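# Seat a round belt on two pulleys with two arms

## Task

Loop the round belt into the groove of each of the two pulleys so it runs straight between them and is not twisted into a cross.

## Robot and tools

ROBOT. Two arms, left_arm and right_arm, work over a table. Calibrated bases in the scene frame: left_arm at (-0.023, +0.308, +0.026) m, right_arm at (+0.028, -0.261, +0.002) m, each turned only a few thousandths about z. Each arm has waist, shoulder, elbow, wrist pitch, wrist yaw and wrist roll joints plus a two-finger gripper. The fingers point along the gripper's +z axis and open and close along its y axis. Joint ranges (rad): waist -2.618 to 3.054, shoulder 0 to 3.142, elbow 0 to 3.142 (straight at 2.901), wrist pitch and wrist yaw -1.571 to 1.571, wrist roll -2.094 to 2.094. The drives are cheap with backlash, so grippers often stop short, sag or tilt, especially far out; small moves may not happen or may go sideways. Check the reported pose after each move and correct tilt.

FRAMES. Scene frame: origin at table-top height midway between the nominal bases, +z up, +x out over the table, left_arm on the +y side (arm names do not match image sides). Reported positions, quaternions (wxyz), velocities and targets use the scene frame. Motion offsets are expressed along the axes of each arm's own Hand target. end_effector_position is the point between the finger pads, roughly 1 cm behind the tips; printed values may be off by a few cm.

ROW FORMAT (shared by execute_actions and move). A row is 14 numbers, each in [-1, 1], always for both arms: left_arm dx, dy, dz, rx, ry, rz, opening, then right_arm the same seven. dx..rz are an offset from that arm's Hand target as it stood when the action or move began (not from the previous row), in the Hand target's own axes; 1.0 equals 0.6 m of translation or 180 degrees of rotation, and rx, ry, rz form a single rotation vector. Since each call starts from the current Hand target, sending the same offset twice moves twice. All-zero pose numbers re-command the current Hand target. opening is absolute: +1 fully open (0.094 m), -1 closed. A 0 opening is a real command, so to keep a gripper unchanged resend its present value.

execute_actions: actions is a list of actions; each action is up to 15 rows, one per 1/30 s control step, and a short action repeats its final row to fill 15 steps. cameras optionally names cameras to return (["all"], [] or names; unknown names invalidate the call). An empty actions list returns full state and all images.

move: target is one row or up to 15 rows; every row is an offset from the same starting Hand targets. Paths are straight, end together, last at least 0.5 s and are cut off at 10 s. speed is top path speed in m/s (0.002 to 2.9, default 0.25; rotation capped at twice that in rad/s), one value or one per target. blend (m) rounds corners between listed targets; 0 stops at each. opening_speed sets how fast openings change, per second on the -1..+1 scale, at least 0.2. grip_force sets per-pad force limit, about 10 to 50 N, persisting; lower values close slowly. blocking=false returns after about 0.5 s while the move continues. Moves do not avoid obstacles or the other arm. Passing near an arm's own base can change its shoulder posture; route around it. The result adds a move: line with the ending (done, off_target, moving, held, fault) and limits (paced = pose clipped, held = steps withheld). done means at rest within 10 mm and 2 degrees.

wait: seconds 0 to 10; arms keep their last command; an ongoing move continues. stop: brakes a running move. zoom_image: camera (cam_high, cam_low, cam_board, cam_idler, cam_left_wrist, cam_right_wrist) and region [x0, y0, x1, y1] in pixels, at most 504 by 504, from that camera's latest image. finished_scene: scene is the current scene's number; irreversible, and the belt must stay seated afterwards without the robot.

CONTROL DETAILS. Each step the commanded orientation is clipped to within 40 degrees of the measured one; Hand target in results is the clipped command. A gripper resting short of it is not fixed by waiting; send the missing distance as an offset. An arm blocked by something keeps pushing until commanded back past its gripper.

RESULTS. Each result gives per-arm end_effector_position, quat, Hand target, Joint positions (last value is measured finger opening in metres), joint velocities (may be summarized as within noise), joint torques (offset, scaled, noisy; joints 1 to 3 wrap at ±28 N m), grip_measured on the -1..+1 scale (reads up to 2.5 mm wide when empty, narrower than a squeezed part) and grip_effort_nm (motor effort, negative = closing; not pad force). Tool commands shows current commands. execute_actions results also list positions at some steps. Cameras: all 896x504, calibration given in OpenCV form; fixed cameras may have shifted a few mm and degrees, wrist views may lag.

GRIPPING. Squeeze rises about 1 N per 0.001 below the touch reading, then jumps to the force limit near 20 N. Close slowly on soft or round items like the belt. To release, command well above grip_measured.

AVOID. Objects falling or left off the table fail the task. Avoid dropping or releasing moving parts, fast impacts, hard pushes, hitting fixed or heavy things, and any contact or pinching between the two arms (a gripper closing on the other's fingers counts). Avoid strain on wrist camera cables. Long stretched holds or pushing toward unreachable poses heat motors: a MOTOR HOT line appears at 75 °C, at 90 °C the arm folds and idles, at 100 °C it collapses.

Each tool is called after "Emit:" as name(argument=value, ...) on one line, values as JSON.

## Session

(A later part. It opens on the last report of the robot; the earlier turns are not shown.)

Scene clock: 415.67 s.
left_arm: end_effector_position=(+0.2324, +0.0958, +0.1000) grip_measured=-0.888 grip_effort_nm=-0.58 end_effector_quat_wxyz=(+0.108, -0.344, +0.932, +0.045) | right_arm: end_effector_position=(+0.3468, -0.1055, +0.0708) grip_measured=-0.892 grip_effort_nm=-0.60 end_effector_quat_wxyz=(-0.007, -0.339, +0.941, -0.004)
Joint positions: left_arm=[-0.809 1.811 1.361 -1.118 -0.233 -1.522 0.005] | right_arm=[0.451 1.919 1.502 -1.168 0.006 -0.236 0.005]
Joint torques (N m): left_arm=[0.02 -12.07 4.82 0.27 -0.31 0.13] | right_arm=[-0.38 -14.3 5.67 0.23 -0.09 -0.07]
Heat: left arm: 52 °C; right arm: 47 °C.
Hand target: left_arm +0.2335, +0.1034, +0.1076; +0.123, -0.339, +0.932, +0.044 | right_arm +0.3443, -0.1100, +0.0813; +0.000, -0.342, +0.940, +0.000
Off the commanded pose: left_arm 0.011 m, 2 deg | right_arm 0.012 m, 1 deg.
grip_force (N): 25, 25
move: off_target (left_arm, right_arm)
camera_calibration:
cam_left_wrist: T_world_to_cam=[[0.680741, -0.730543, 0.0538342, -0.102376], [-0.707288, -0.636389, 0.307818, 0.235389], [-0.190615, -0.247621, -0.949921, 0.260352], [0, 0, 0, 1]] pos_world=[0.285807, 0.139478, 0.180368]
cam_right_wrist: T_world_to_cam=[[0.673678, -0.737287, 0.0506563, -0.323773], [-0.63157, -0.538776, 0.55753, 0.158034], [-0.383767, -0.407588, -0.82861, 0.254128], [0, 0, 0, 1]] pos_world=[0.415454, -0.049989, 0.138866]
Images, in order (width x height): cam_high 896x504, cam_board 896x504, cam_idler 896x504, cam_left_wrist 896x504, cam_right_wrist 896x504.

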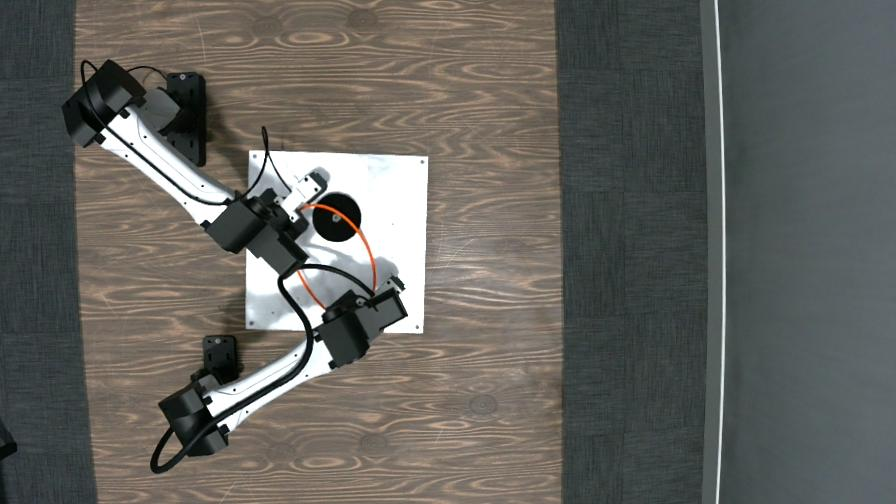

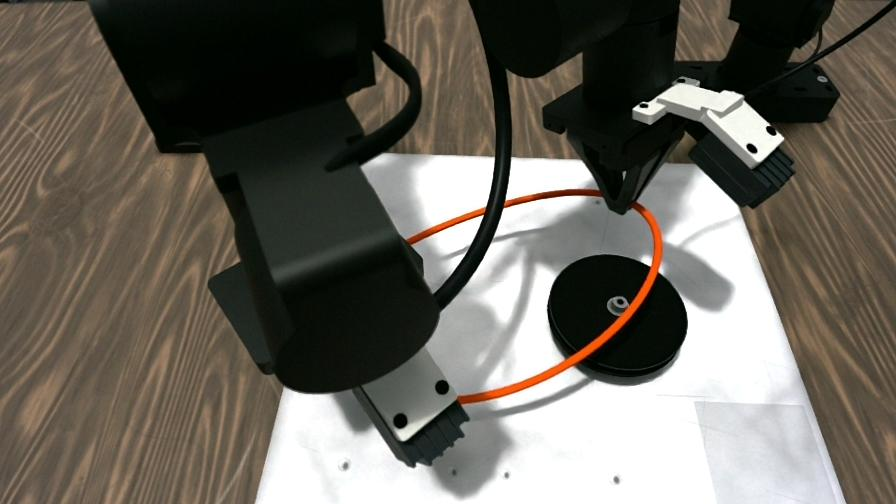

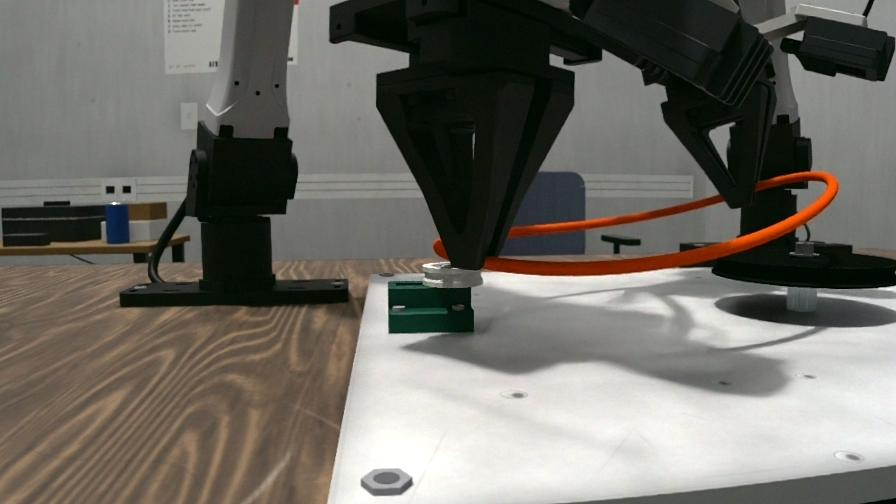

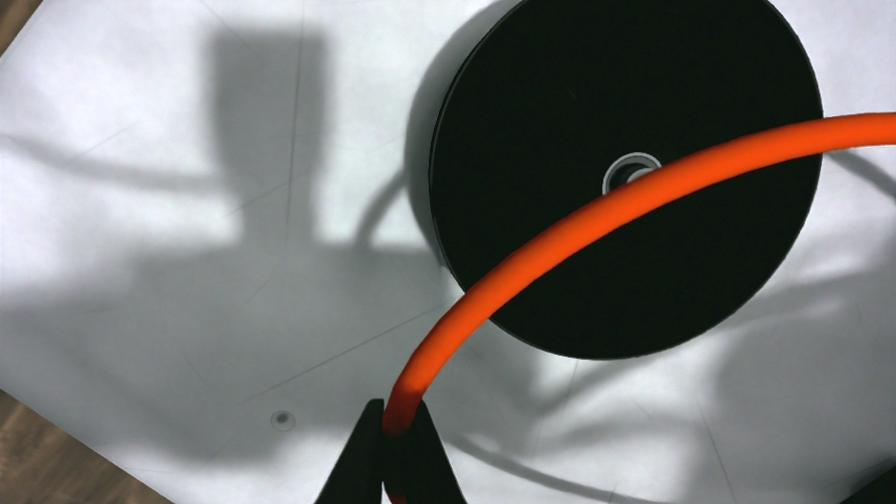

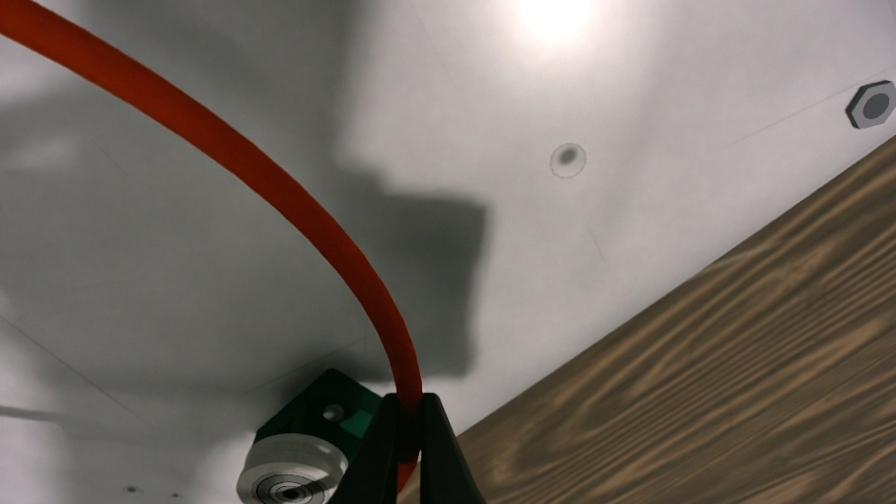

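Emit:
move(target=[-0.0372,0.033,0.01,-0.036,0,-0.1342,-0.95,0.0144,0.0295,0.0067,0,0,-0.1389,-0.95], speed=0.08, cameras=["cam_high","cam_board","cam_idler","cam_right_wrist","cam_left_wrist"])

Emit:
zoom_image(camera="cam_idler", region=[340, 200, 560, 340])

Scene clock: 446.47 s.
left_arm: end_effector_position=(+0.2413, +0.1221, +0.1002) grip_measured=-0.888 grip_effort_nm=-0.58 end_effector_quat_wxyz=(+0.107, -0.519, +0.847, +0.049) | right_arm: end_effector_position=(+0.3269, -0.1023, +0.0705) grip_measured=-0.892 grip_effort_nm=-0.60 end_effector_quat_wxyz=(-0.016, -0.522, +0.853, +0.002)
Joint positions: left_arm=[-0.732 1.811 1.361 -1.155 -0.233 -1.842 0.005] | right_arm=[0.481 1.875 1.44 -1.168 -0.001 -0.612 0.005]
Joint torques (N m): left_arm=[0.53 -9.16 7.84 -0.39 -0.26 -0.23] | right_arm=[0.72 -13.72 4.66 0.47 -0.04 -0.21]
Heat: left arm: 51 °C; right arm: 48 °C.
Hand target: left_arm +0.2385, +0.1334, +0.1076; +0.110, -0.533, +0.836, +0.070 | right_arm +0.3263, -0.1020, +0.0773; +0.000, -0.537, +0.844, +0.000
Off the commanded pose: left_arm 0.014 m, 3 deg | right_arm 0.007 m, 3 deg.
grip_force (N): 25, 25
move: off_target (left_arm, right_arm)
camera_calibration:
cam_left_wrist: T_world_to_cam=[[0.904314, -0.416947, 0.0915003, -0.185269], [-0.423895, -0.851881, 0.307591, 0.216204], [-0.0503017, -0.316945, -0.947109, 0.242936], [0, 0, 0, 1]] pos_world=[0.271409, 0.18393, 0.180537]
cam_right_wrist: T_world_to_cam=[[0.911057, -0.411324, 0.0280615, -0.350622], [-0.353883, -0.745277, 0.565092, 0.0350763], [-0.211523, -0.524762, -0.82455, 0.178924], [0, 0, 0, 1]] pos_world=[0.369696, -0.0241854, 0.137549]
Images, in order (width x height): cam_high 896x504, cam_board 896x504, cam_idler 896x504, cam_left_wrist 896x504, cam_right_wrist 896x504.

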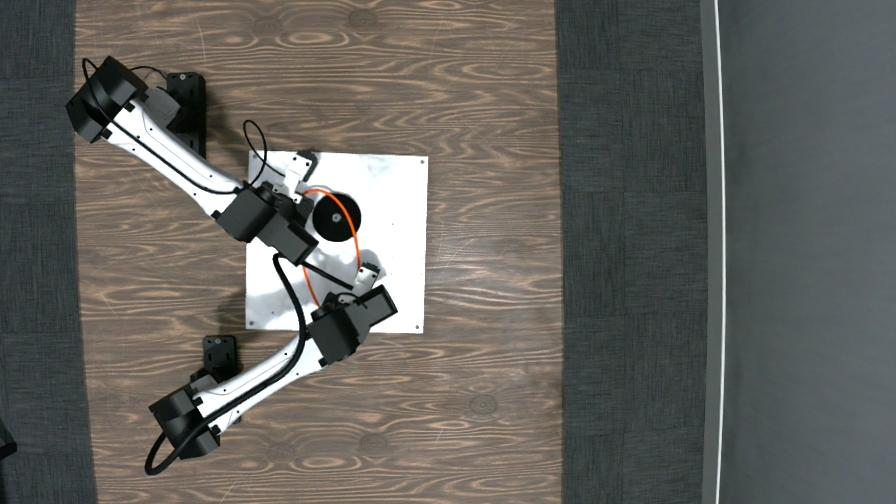

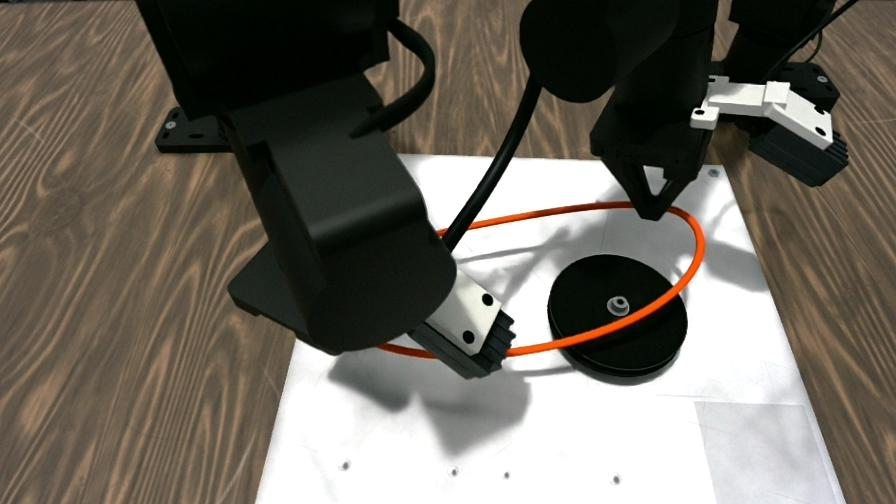

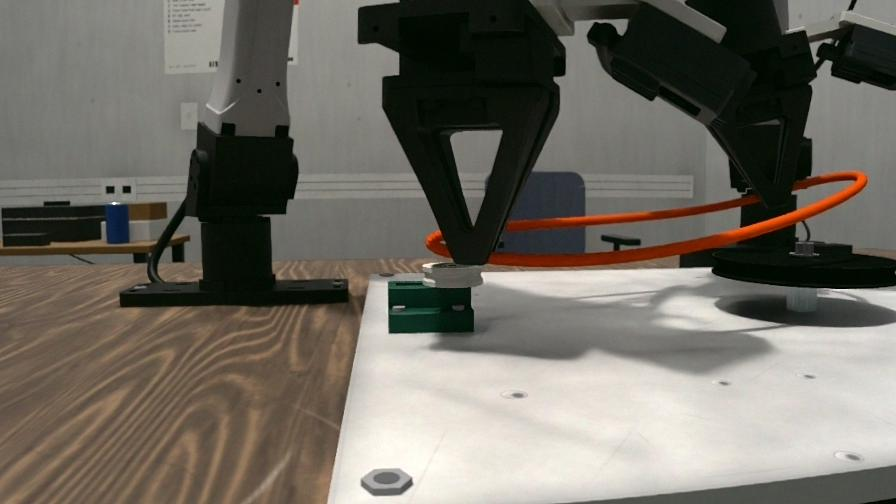

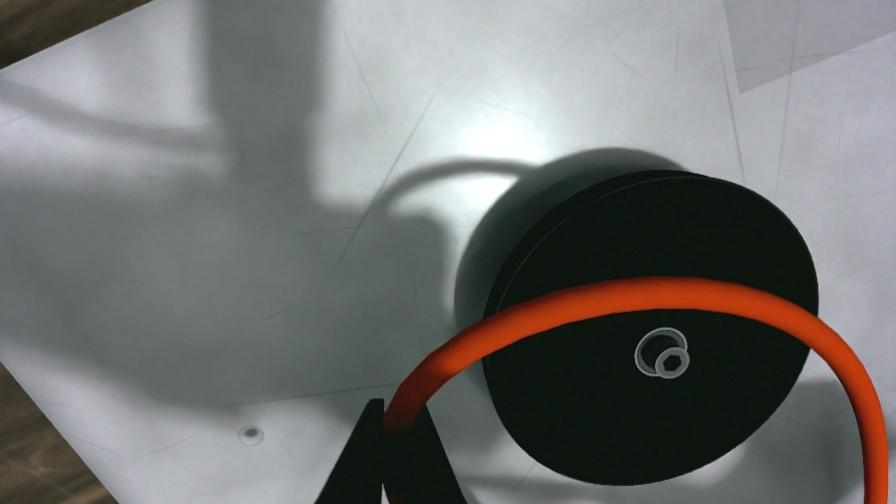

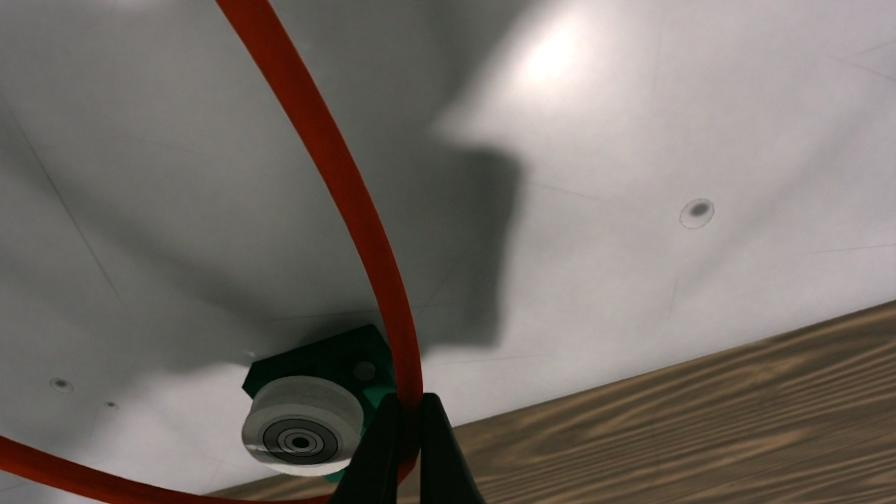

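Scaled by 2.291 from the camera's 896x504 image, which has a finer 1280x720 frame.

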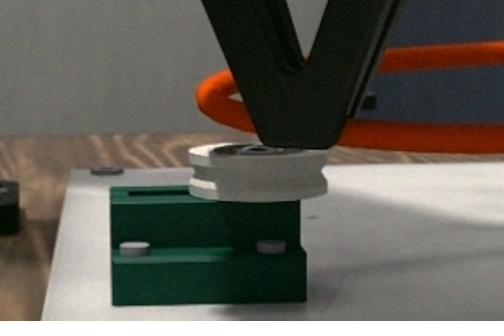

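Emit:
move(target=[-0.0385,0.0132,0.0103,-0.0144,0,-0.0537,-0.95,0.0211,-0.0099,0.0367,0,0,0,-0.95], speed=0.08, cameras=["cam_high","cam_board","cam_idler","cam_right_wrist","cam_left_wrist"])

Emit:
zoom_image(camera="cam_idler", region=[340, 200, 560, 340])

Scene clock: 484.40 s.
left_arm: end_effector_position=(+0.2519, +0.1386, +0.0997) grip_measured=-0.888 grip_effort_nm=-0.57 end_effector_quat_wxyz=(+0.102, -0.589, +0.800, +0.045) | right_arm: end_effector_position=(+0.3251, -0.1041, +0.0545) grip_measured=-0.892 grip_effort_nm=-0.60 end_effector_quat_wxyz=(-0.003, -0.532, +0.847, +0.011)
Joint positions: left_arm=[-0.665 1.811 1.361 -1.155 -0.221 -1.944 0.005] | right_arm=[0.469 1.857 1.352 -1.073 -0.021 -0.647 0.005]
Joint torques (N m): left_arm=[1.01 -10.14 6.2 -0.62 -0.26 -0.22] | right_arm=[-1.2 -12.12 3.99 0.49 0.14 -0.26]
Heat: left arm: 47 °C; right arm: 48 °C.
Hand target: left_arm +0.2414, +0.1584, +0.1076; +0.104, -0.604, +0.787, +0.079 | right_arm +0.3263, -0.1160, +0.0552; +0.000, -0.537, +0.844, +0.000
Off the commanded pose: left_arm 0.024 m, 5 deg | right_arm 0.012 m, 1 deg.
grip_force (N): 25, 25
move: off_target (left_arm, right_arm)
camera_calibration:
cam_left_wrist: T_world_to_cam=[[0.959454, -0.259648, 0.109687, -0.225466], [-0.281444, -0.903795, 0.322404, 0.204822], [0.0154228, -0.340203, -0.940226, 0.234333], [0, 0, 0, 1]] pos_world=[0.270356, 0.206296, 0.179021]
cam_right_wrist: T_world_to_cam=[[0.919652, -0.391746, 0.0278357, -0.350055], [-0.34412, -0.769632, 0.537818, 0.0378816], [-0.189265, -0.504184, -0.842601, 0.160342], [0, 0, 0, 1]] pos_world=[0.365312, -0.0271357, 0.124475]
Images, in order (width x height): cam_high 896x504, cam_board 896x504, cam_idler 896x504, cam_left_wrist 896x504, cam_right_wrist 896x504.

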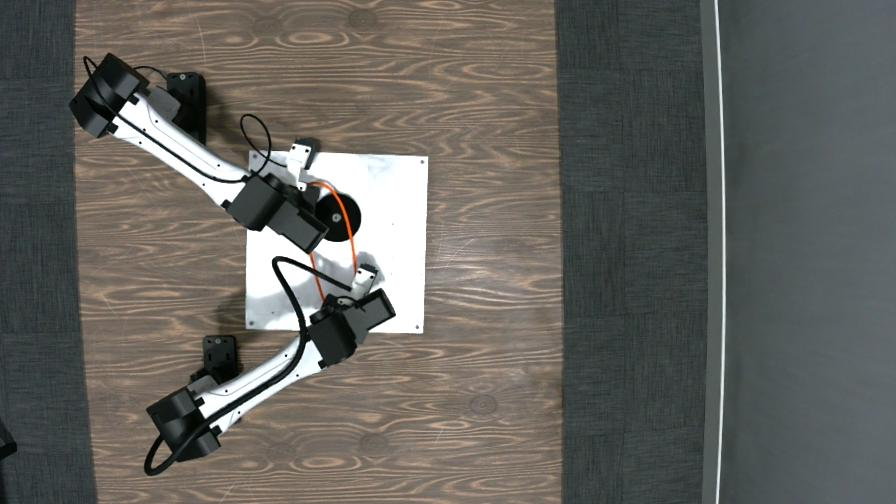

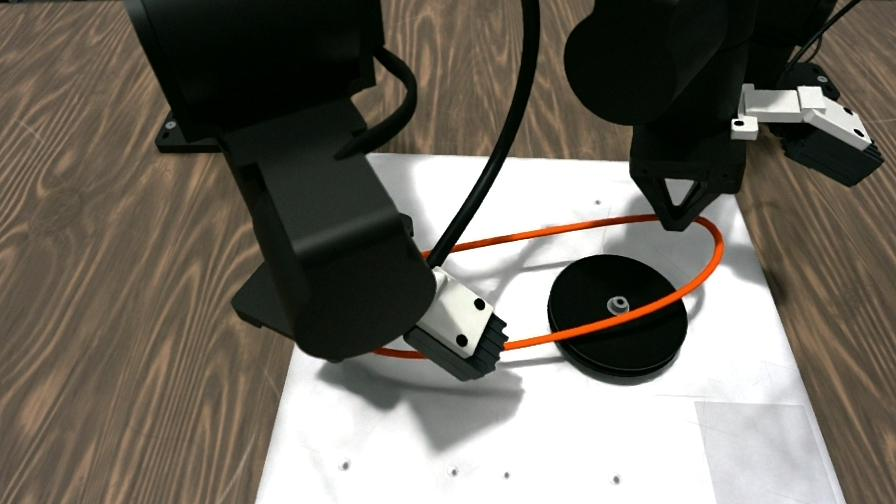

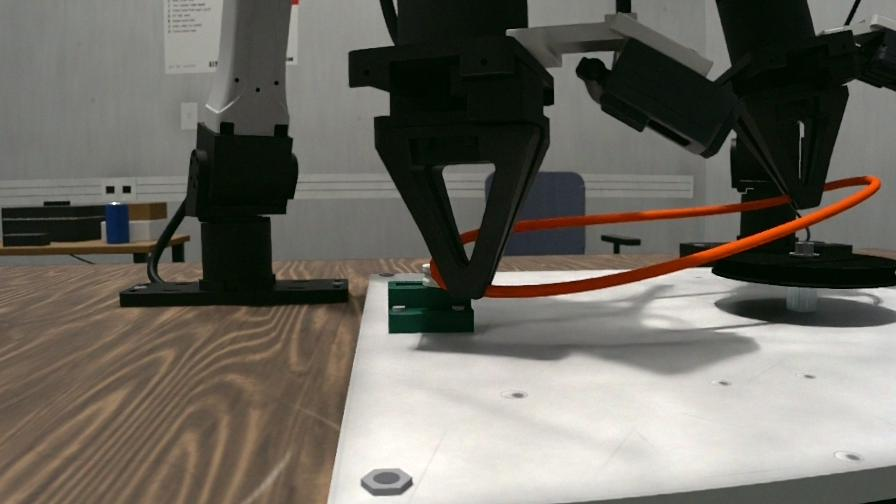

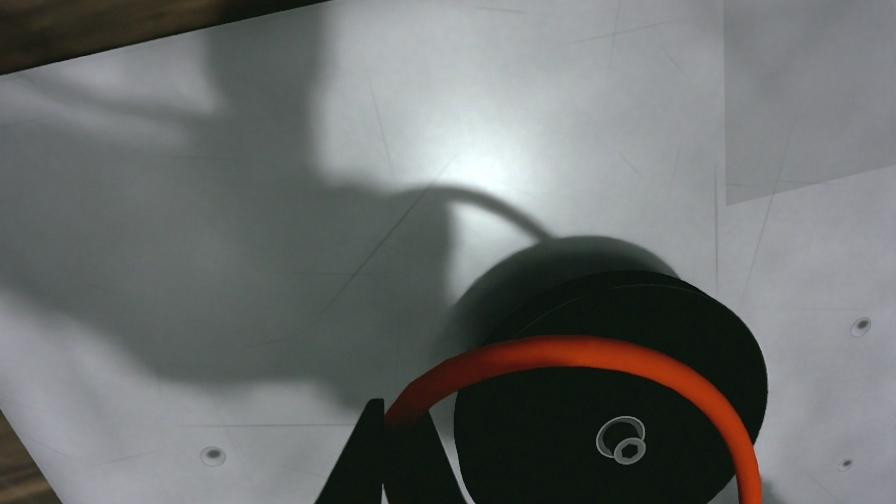

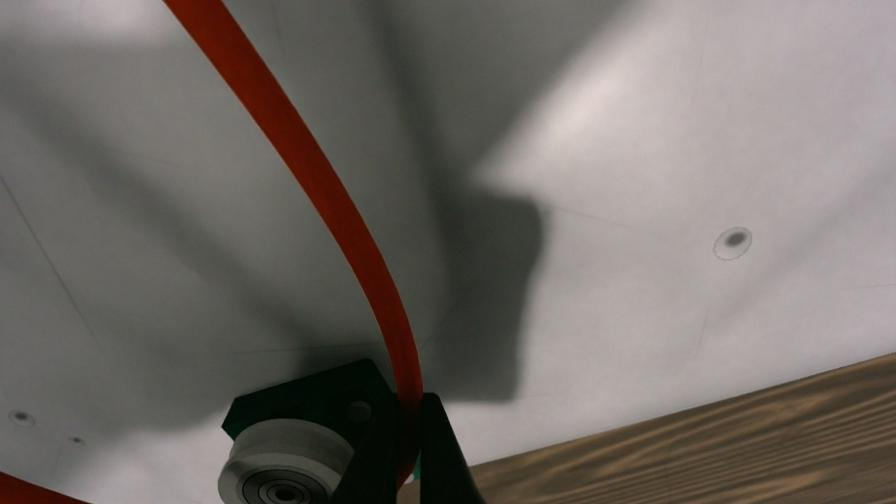

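Scaled by 2.291 from the camera's 896x504 image, which has a finer 1280x720 frame.

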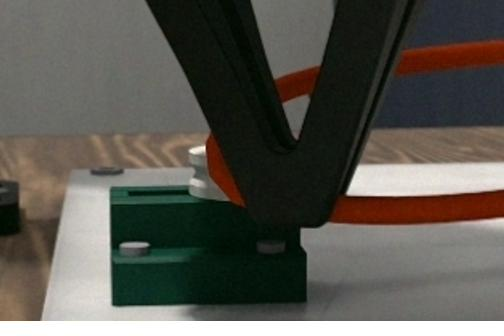

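Emit:
move(target=[[0,0,0,0,0,0,-0.95,0,0,-0.0467,0,0,0,-0.95],[0,0,0,0,0,0,-0.95,0.0453,-0.0212,-0.0467,0,0,0,-0.95]], speed=0.08, cameras=["cam_idler","cam_right_wrist"])

Emit:
zoom_image(camera="cam_idler", region=[340, 200, 560, 340])

Scene clock: 499.17 s.
left_arm: end_effector_position=(+0.2496, +0.1358, +0.0989) grip_measured=-0.888 grip_effort_nm=-0.57 end_effector_quat_wxyz=(+0.092, -0.590, +0.801, +0.042) | right_arm: end_effector_position=(+0.3325, -0.1187, +0.0797) grip_measured=-0.892 grip_effort_nm=-0.60 end_effector_quat_wxyz=(+0.021, -0.534, +0.845, +0.029)
Joint positions: left_arm=[-0.665 1.811 1.361 -1.155 -0.2 -1.945 0.005] | right_arm=[0.398 1.799 1.379 -1.118 -0.064 -0.722 0.005]
Joint torques (N m): left_arm=[0.98 -10.29 6.22 -0.67 -0.45 -0.22] | right_arm=[-2.1 -12.46 4.6 0.02 0.53 -0.34]
Heat: left arm: 48 °C; right arm: 50 °C.
Hand target: left_arm +0.2414, +0.1584, +0.1076; +0.104, -0.604, +0.787, +0.079 | right_arm +0.3264, -0.1460, +0.0833; +0.000, -0.537, +0.844, +0.000
Off the commanded pose: left_arm 0.026 m, 5 deg | right_arm 0.028 m, 4 deg.
grip_force (N): 25, 25
move: off_target (left_arm, right_arm)
camera_calibration:
cam_right_wrist: T_world_to_cam=[[0.920916, -0.38892, 0.0255786, -0.363216], [-0.351413, -0.800135, 0.4861, 0.0184934], [-0.168588, -0.456646, -0.873529, 0.176761], [0, 0, 0, 1]] pos_world=[0.37079, -0.0457479, 0.154706]
Images, in order (width x height): cam_idler 896x504, cam_right_wrist 896x504.

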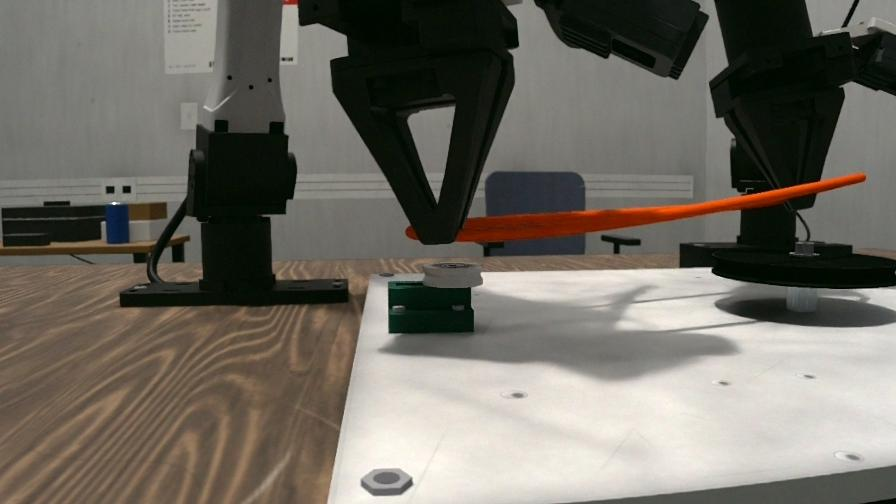

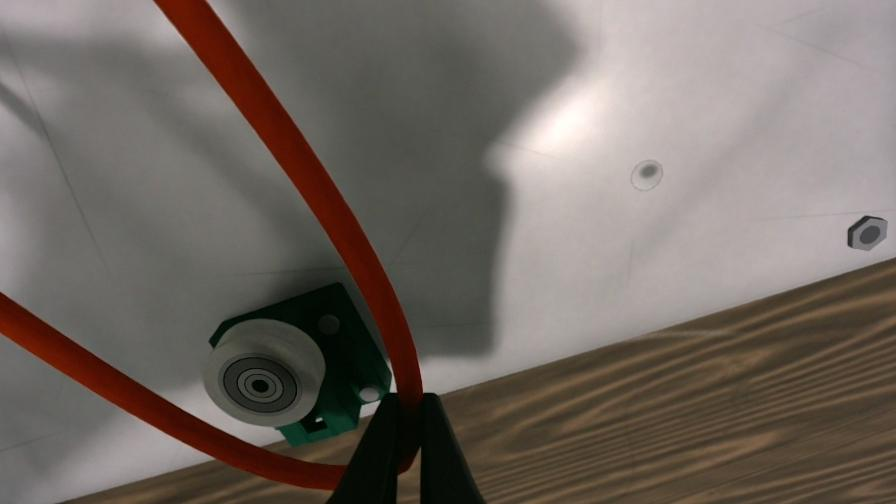

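Scaled by 2.291 from the camera's 896x504 image, which has a finer 1280x720 frame.

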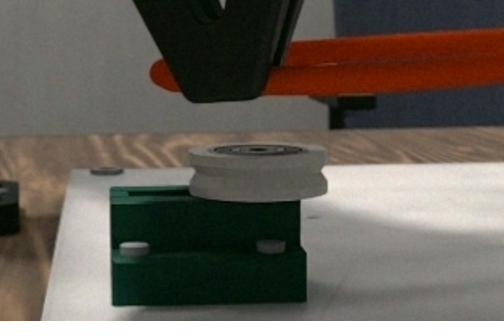

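Emit:
move(target=[0,0,0,0,0,0,-0.95,0.0113,0.0242,0.01,0,0,0,-0.95], speed=0.08, cameras=["cam_idler","cam_right_wrist"])

Scene clock: 521.43 s.
left_arm: end_effector_position=(+0.2486, +0.1345, +0.0986) grip_measured=-0.888 grip_effort_nm=-0.57 end_effector_quat_wxyz=(+0.087, -0.591, +0.801, +0.041) | right_arm: end_effector_position=(+0.3148, -0.1255, +0.0748) grip_measured=-0.892 grip_effort_nm=-0.60 end_effector_quat_wxyz=(+0.014, -0.534, +0.845, +0.033)
Joint positions: left_arm=[-0.665 1.811 1.361 -1.155 -0.19 -1.945 0.005] | right_arm=[0.398 1.746 1.295 -1.102 -0.069 -0.722 0.005]
Joint torques (N m): left_arm=[0.94 -10.32 6.27 -0.57 -0.48 -0.19] | right_arm=[-0.75 -11.81 4.41 0.29 0.59 -0.15]
Heat: left arm: 48 °C; right arm: 52 °C.
Hand target: left_arm +0.2414, +0.1584, +0.1076; +0.104, -0.604, +0.787, +0.079 | right_arm +0.3103, -0.1460, +0.0773; +0.000, -0.537, +0.844, +0.000
Off the commanded pose: left_arm 0.027 m, 5 deg | right_arm 0.021 m, 4 deg.
grip_force (N): 25, 25
move: off_target (left_arm, right_arm)
camera_calibration:
cam_right_wrist: T_world_to_cam=[[0.921248, -0.388808, 0.0114344, -0.348341], [-0.343438, -0.799241, 0.493218, 0.00632145], [-0.182628, -0.458303, -0.869831, 0.170298], [0, 0, 0, 1]] pos_world=[0.354181, -0.0523373, 0.148996]
Images, in order (width x height): cam_idler 896x504, cam_right_wrist 896x504.

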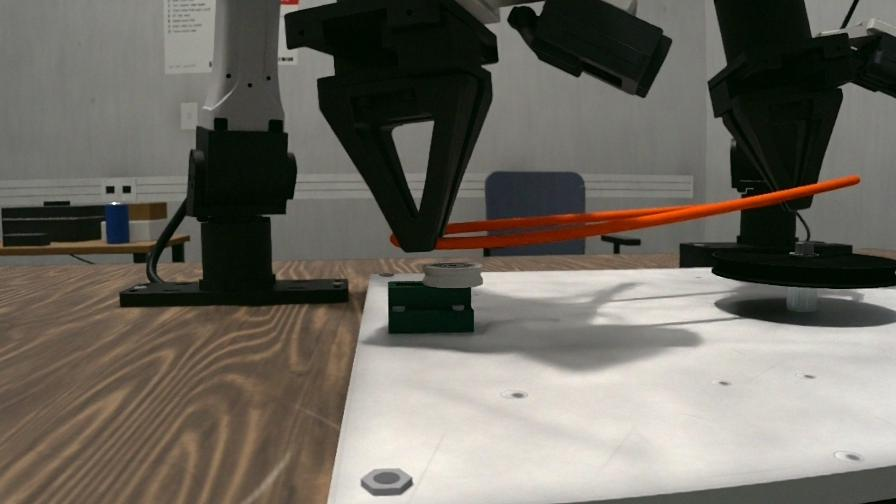

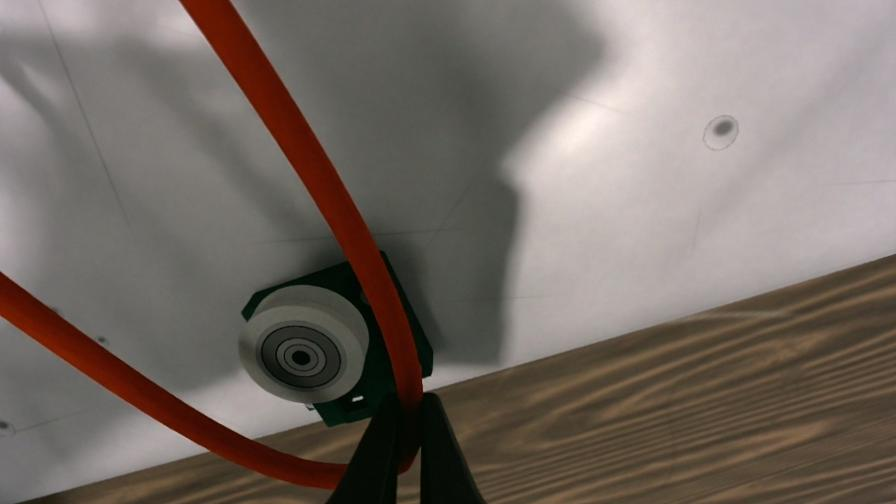

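Emit:
move(target=[0,0,0,0,0,0,-0.95,-0.0021,-0.0045,0.0308,0,0,0,-0.95], speed=0.06, cameras=["cam_idler","cam_right_wrist"])

Emit:
zoom_image(camera="cam_idler", region=[340, 200, 560, 340])

Scene clock: 545.33 s.
left_arm: end_effector_position=(+0.2485, +0.1343, +0.0986) grip_measured=-0.888 grip_effort_nm=-0.57 end_effector_quat_wxyz=(+0.087, -0.591, +0.801, +0.041) | right_arm: end_effector_position=(+0.3154, -0.1249, +0.0642) grip_measured=-0.892 grip_effort_nm=-0.60 end_effector_quat_wxyz=(+0.021, -0.534, +0.845, +0.032)
Joint positions: left_arm=[-0.665 1.811 1.361 -1.155 -0.189 -1.945 0.005] | right_arm=[0.398 1.746 1.252 -1.046 -0.07 -0.722 0.005]
Joint torques (N m): left_arm=[1.16 -10.14 6.28 -0.57 -0.51 -0.22] | right_arm=[-1.02 -9.22 4.36 0.33 0.6 -0.2]
Heat: left arm: 48 °C; right arm: 48 °C.
Hand target: left_arm +0.2414, +0.1584, +0.1076; +0.104, -0.604, +0.787, +0.079 | right_arm +0.3133, -0.1460, +0.0588; +0.000, -0.537, +0.844, +0.000
Off the commanded pose: left_arm 0.027 m, 5 deg | right_arm 0.022 m, 4 deg.
grip_force (N): 25, 25
move: off_target (left_arm, right_arm)
camera_calibration:
cam_right_wrist: T_world_to_cam=[[0.921086, -0.38887, 0.0195137, -0.349035], [-0.349057, -0.802504, 0.483887, 0.0141307], [-0.172509, -0.452513, -0.874913, 0.159366], [0, 0, 0, 1]] pos_world=[0.353916, -0.0522745, 0.139404]
Images, in order (width x height): cam_idler 896x504, cam_right_wrist 896x504.

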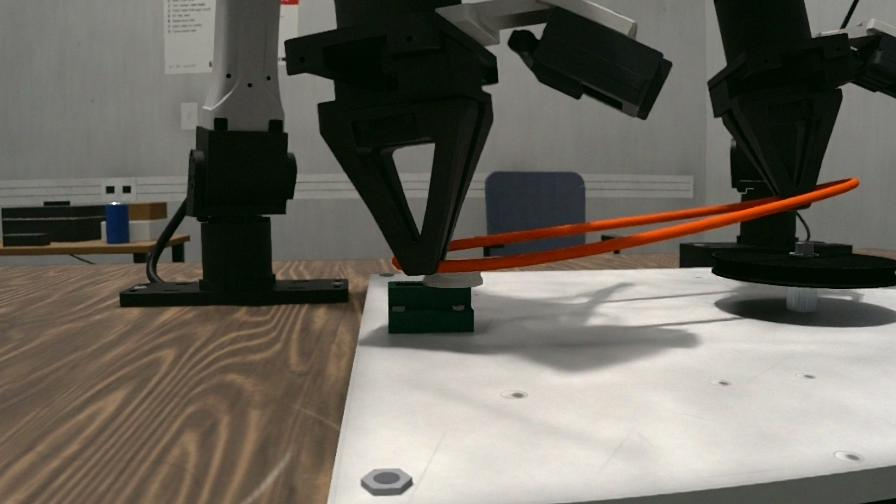

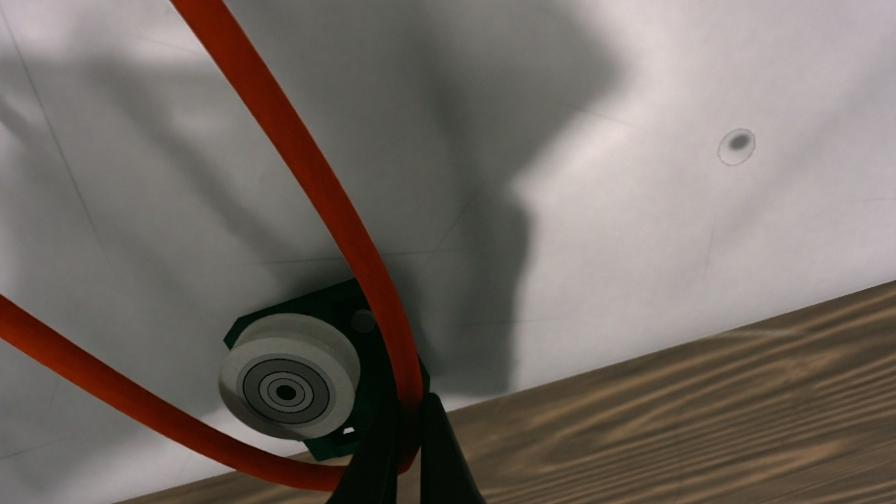

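Scaled by 2.291 from the camera's 896x504 image, which has a finer 1280x720 frame.

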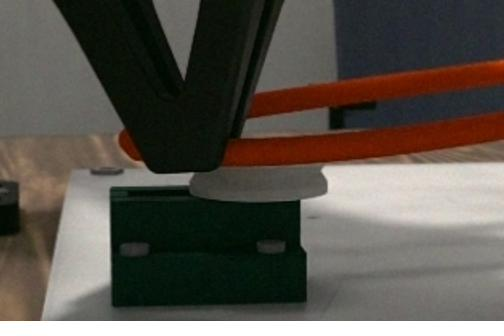

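Emit:
move(target=[0,0,0,0,0,0,-0.95,0,0,0.0183,0,0,0,-0.95], speed=0.06, cameras=["cam_idler","cam_right_wrist"])

Emit:
zoom_image(camera="cam_idler", region=[340, 200, 560, 340])

Scene clock: 552.97 s.
left_arm: end_effector_position=(+0.2483, +0.1341, +0.0985) grip_measured=-0.888 grip_effort_nm=-0.58 end_effector_quat_wxyz=(+0.086, -0.591, +0.801, +0.041) | right_arm: end_effector_position=(+0.3145, -0.1247, +0.0570) grip_measured=-0.892 grip_effort_nm=-0.60 end_effector_quat_wxyz=(+0.024, -0.534, +0.845, +0.033)
Joint positions: left_arm=[-0.665 1.811 1.361 -1.155 -0.187 -1.945 0.005] | right_arm=[0.398 1.746 1.222 -1.01 -0.073 -0.722 0.005]
Joint torques (N m): left_arm=[0.85 -10.29 6.39 -0.58 -0.53 -0.19] | right_arm=[-1.03 -8.08 4.25 0.41 0.62 -0.2]
Heat: left arm: 48 °C; right arm: 47 °C.
Hand target: left_arm +0.2414, +0.1584, +0.1076; +0.104, -0.604, +0.787, +0.079 | right_arm +0.3133, -0.1460, +0.0479; +0.000, -0.537, +0.844, +0.000
Off the commanded pose: left_arm 0.027 m, 5 deg | right_arm 0.023 m, 5 deg.
grip_force (N): 25, 25
move: off_target (left_arm, right_arm)
camera_calibration:
cam_right_wrist: T_world_to_cam=[[0.921057, -0.388867, 0.0208892, -0.348093], [-0.350671, -0.804868, 0.478766, 0.0180514], [-0.169364, -0.448296, -0.877694, 0.152648], [0, 0, 0, 1]] pos_world=[0.352796, -0.0524015, 0.132607]
Images, in order (width x height): cam_idler 896x504, cam_right_wrist 896x504.

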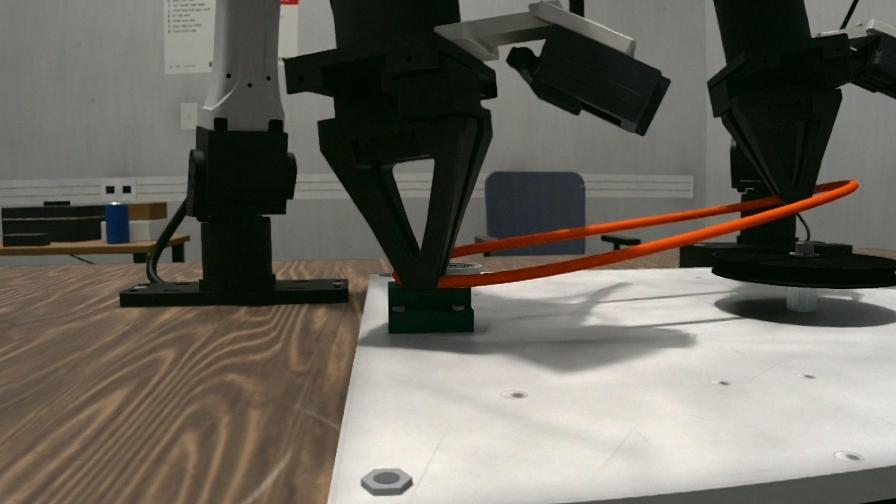

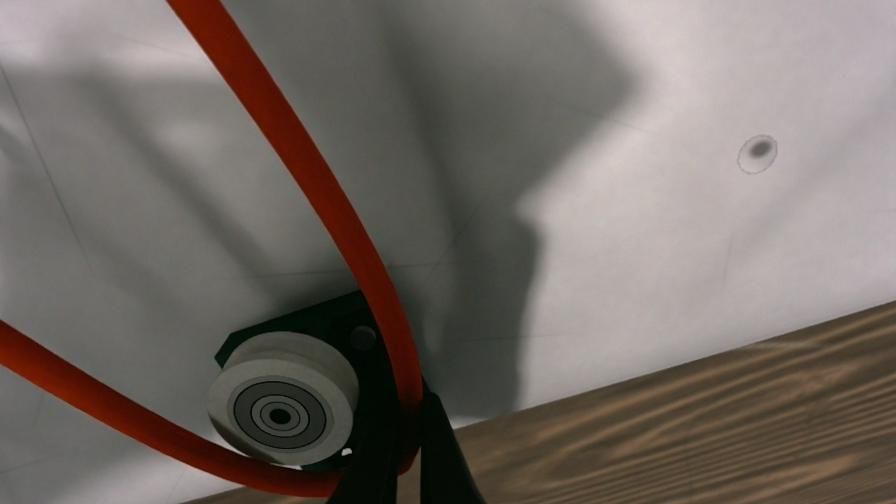

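Scaled by 2.291 from the camera's 896x504 image, which has a finer 1280x720 frame.

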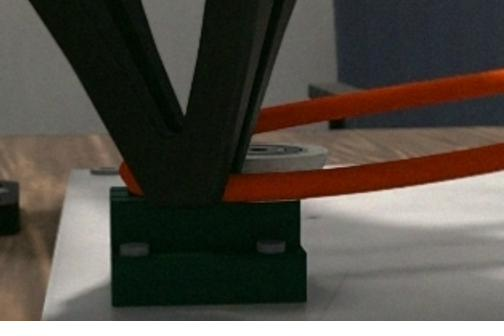

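Emit:
move(target=[-0.048,0.0152,0.0387,0,0.0444,0,-0.95,0,0,0,0,0,0,-0.95], speed=0.08, cameras=["cam_high","cam_board","cam_idler","cam_right_wrist","cam_left_wrist"])

Emit:
zoom_image(camera="cam_idler", region=[340, 200, 560, 340])

Scene clock: 597.33 s.
left_arm: end_effector_position=(+0.2567, +0.1468, +0.0901) grip_measured=-0.888 grip_effort_nm=-0.58 end_effector_quat_wxyz=(+0.020, -0.596, +0.802, -0.032) | right_arm: end_effector_position=(+0.3129, -0.1202, +0.0574) grip_measured=-0.892 grip_effort_nm=-0.60 end_effector_quat_wxyz=(+0.027, -0.534, +0.844, +0.047)
Joint positions: left_arm=[-0.524 1.726 1.233 -1.004 -0.012 -1.807 0.005] | right_arm=[0.398 1.746 1.222 -1.009 -0.101 -0.722 0.005]
Joint torques (N m): left_arm=[2.62 -11.04 3.63 -0.56 -0.93 0.15] | right_arm=[-1.02 -8.09 4.37 0.38 0.87 -0.21]
Heat: left arm: 49 °C; right arm: 42 °C.
Hand target: left_arm +0.2413, +0.1935, +0.0925; +0.048, -0.608, +0.792, +0.037 | right_arm +0.3133, -0.1460, +0.0479; +0.000, -0.537, +0.844, +0.000
Off the commanded pose: left_arm 0.049 m, 9 deg | right_arm 0.028 m, 6 deg.
grip_force (N): 25, 25
move: off_target (left_arm, right_arm)
camera_calibration:
cam_left_wrist: T_world_to_cam=[[0.964276, -0.23331, 0.125451, -0.233349], [-0.264092, -0.809743, 0.523996, 0.180211], [-0.0206701, -0.538408, -0.842431, 0.257539], [0, 0, 0, 1]] pos_world=[0.277928, 0.230143, 0.151803]
cam_right_wrist: T_world_to_cam=[[0.92157, -0.388207, 0.00216348, -0.343895], [-0.34542, -0.817429, 0.460973, 0.018742], [-0.177184, -0.425566, -0.887412, 0.160576], [0, 0, 0, 1]] pos_world=[0.351849, -0.0498464, 0.134602]
Images, in order (width x height): cam_high 896x504, cam_board 896x504, cam_idler 896x504, cam_left_wrist 896x504, cam_right_wrist 896x504.

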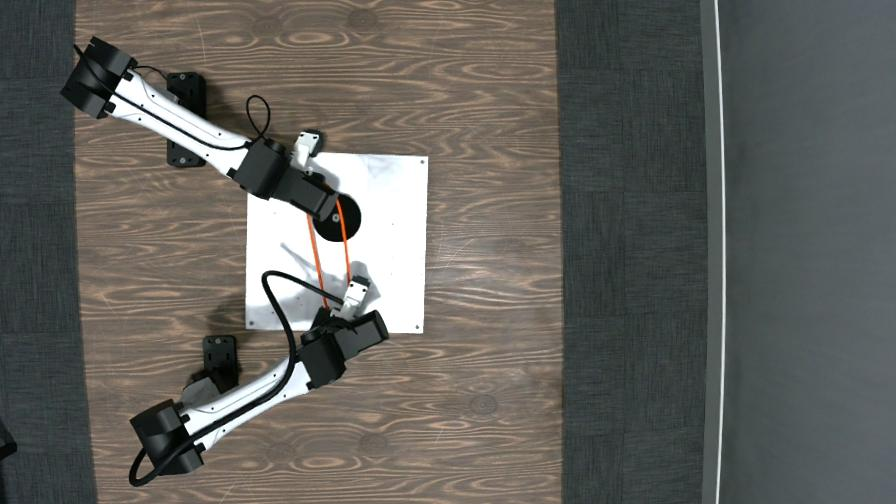

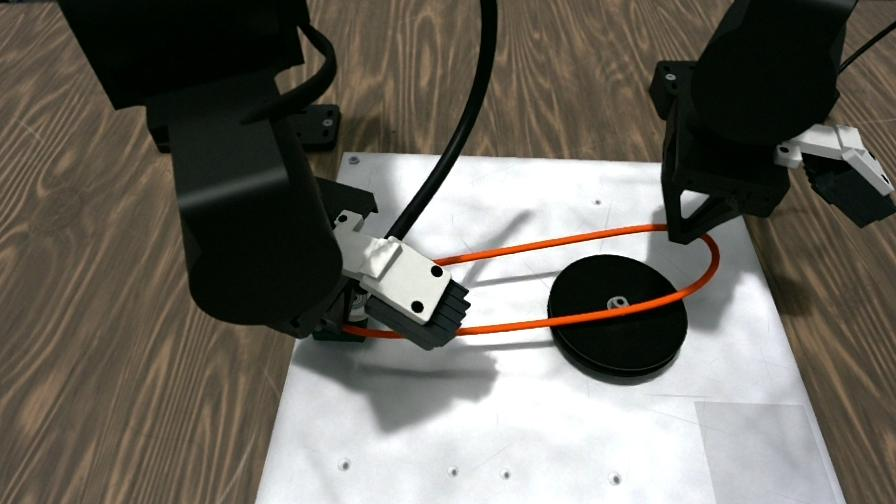

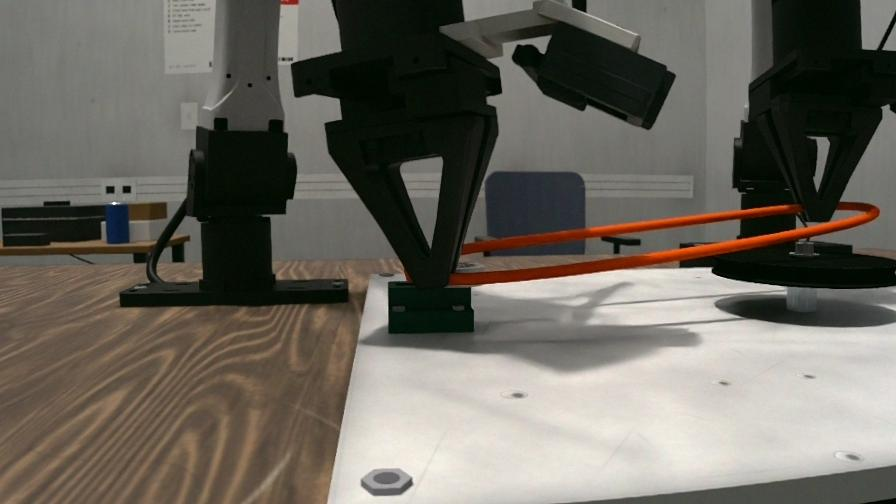

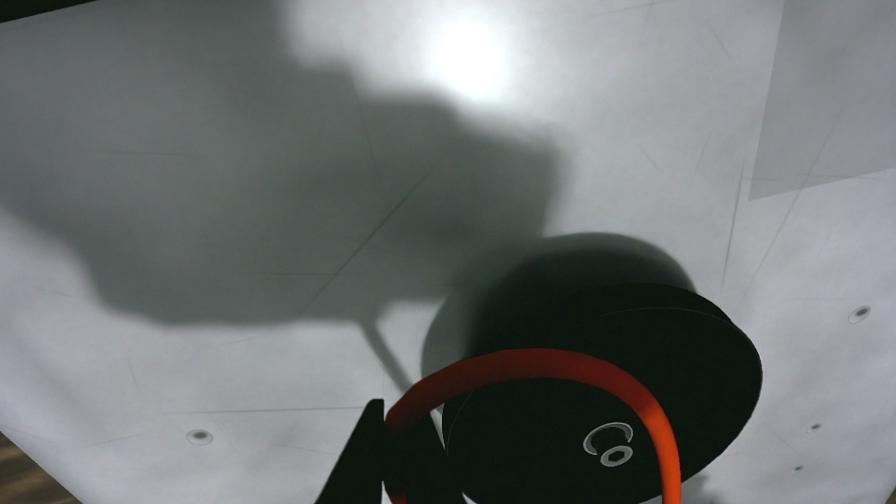

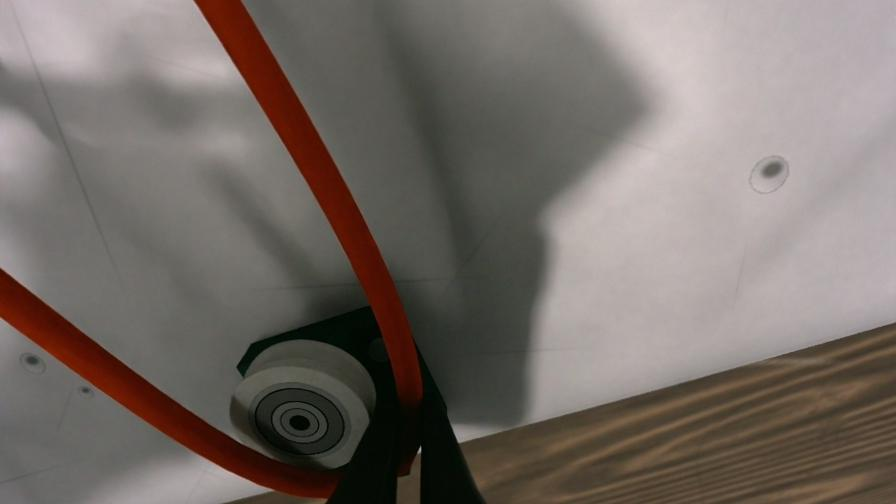

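Scaled by 2.291 from the camera's 896x504 image, which has a finer 1280x720 frame.

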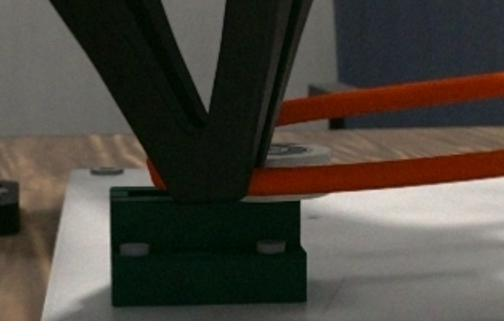

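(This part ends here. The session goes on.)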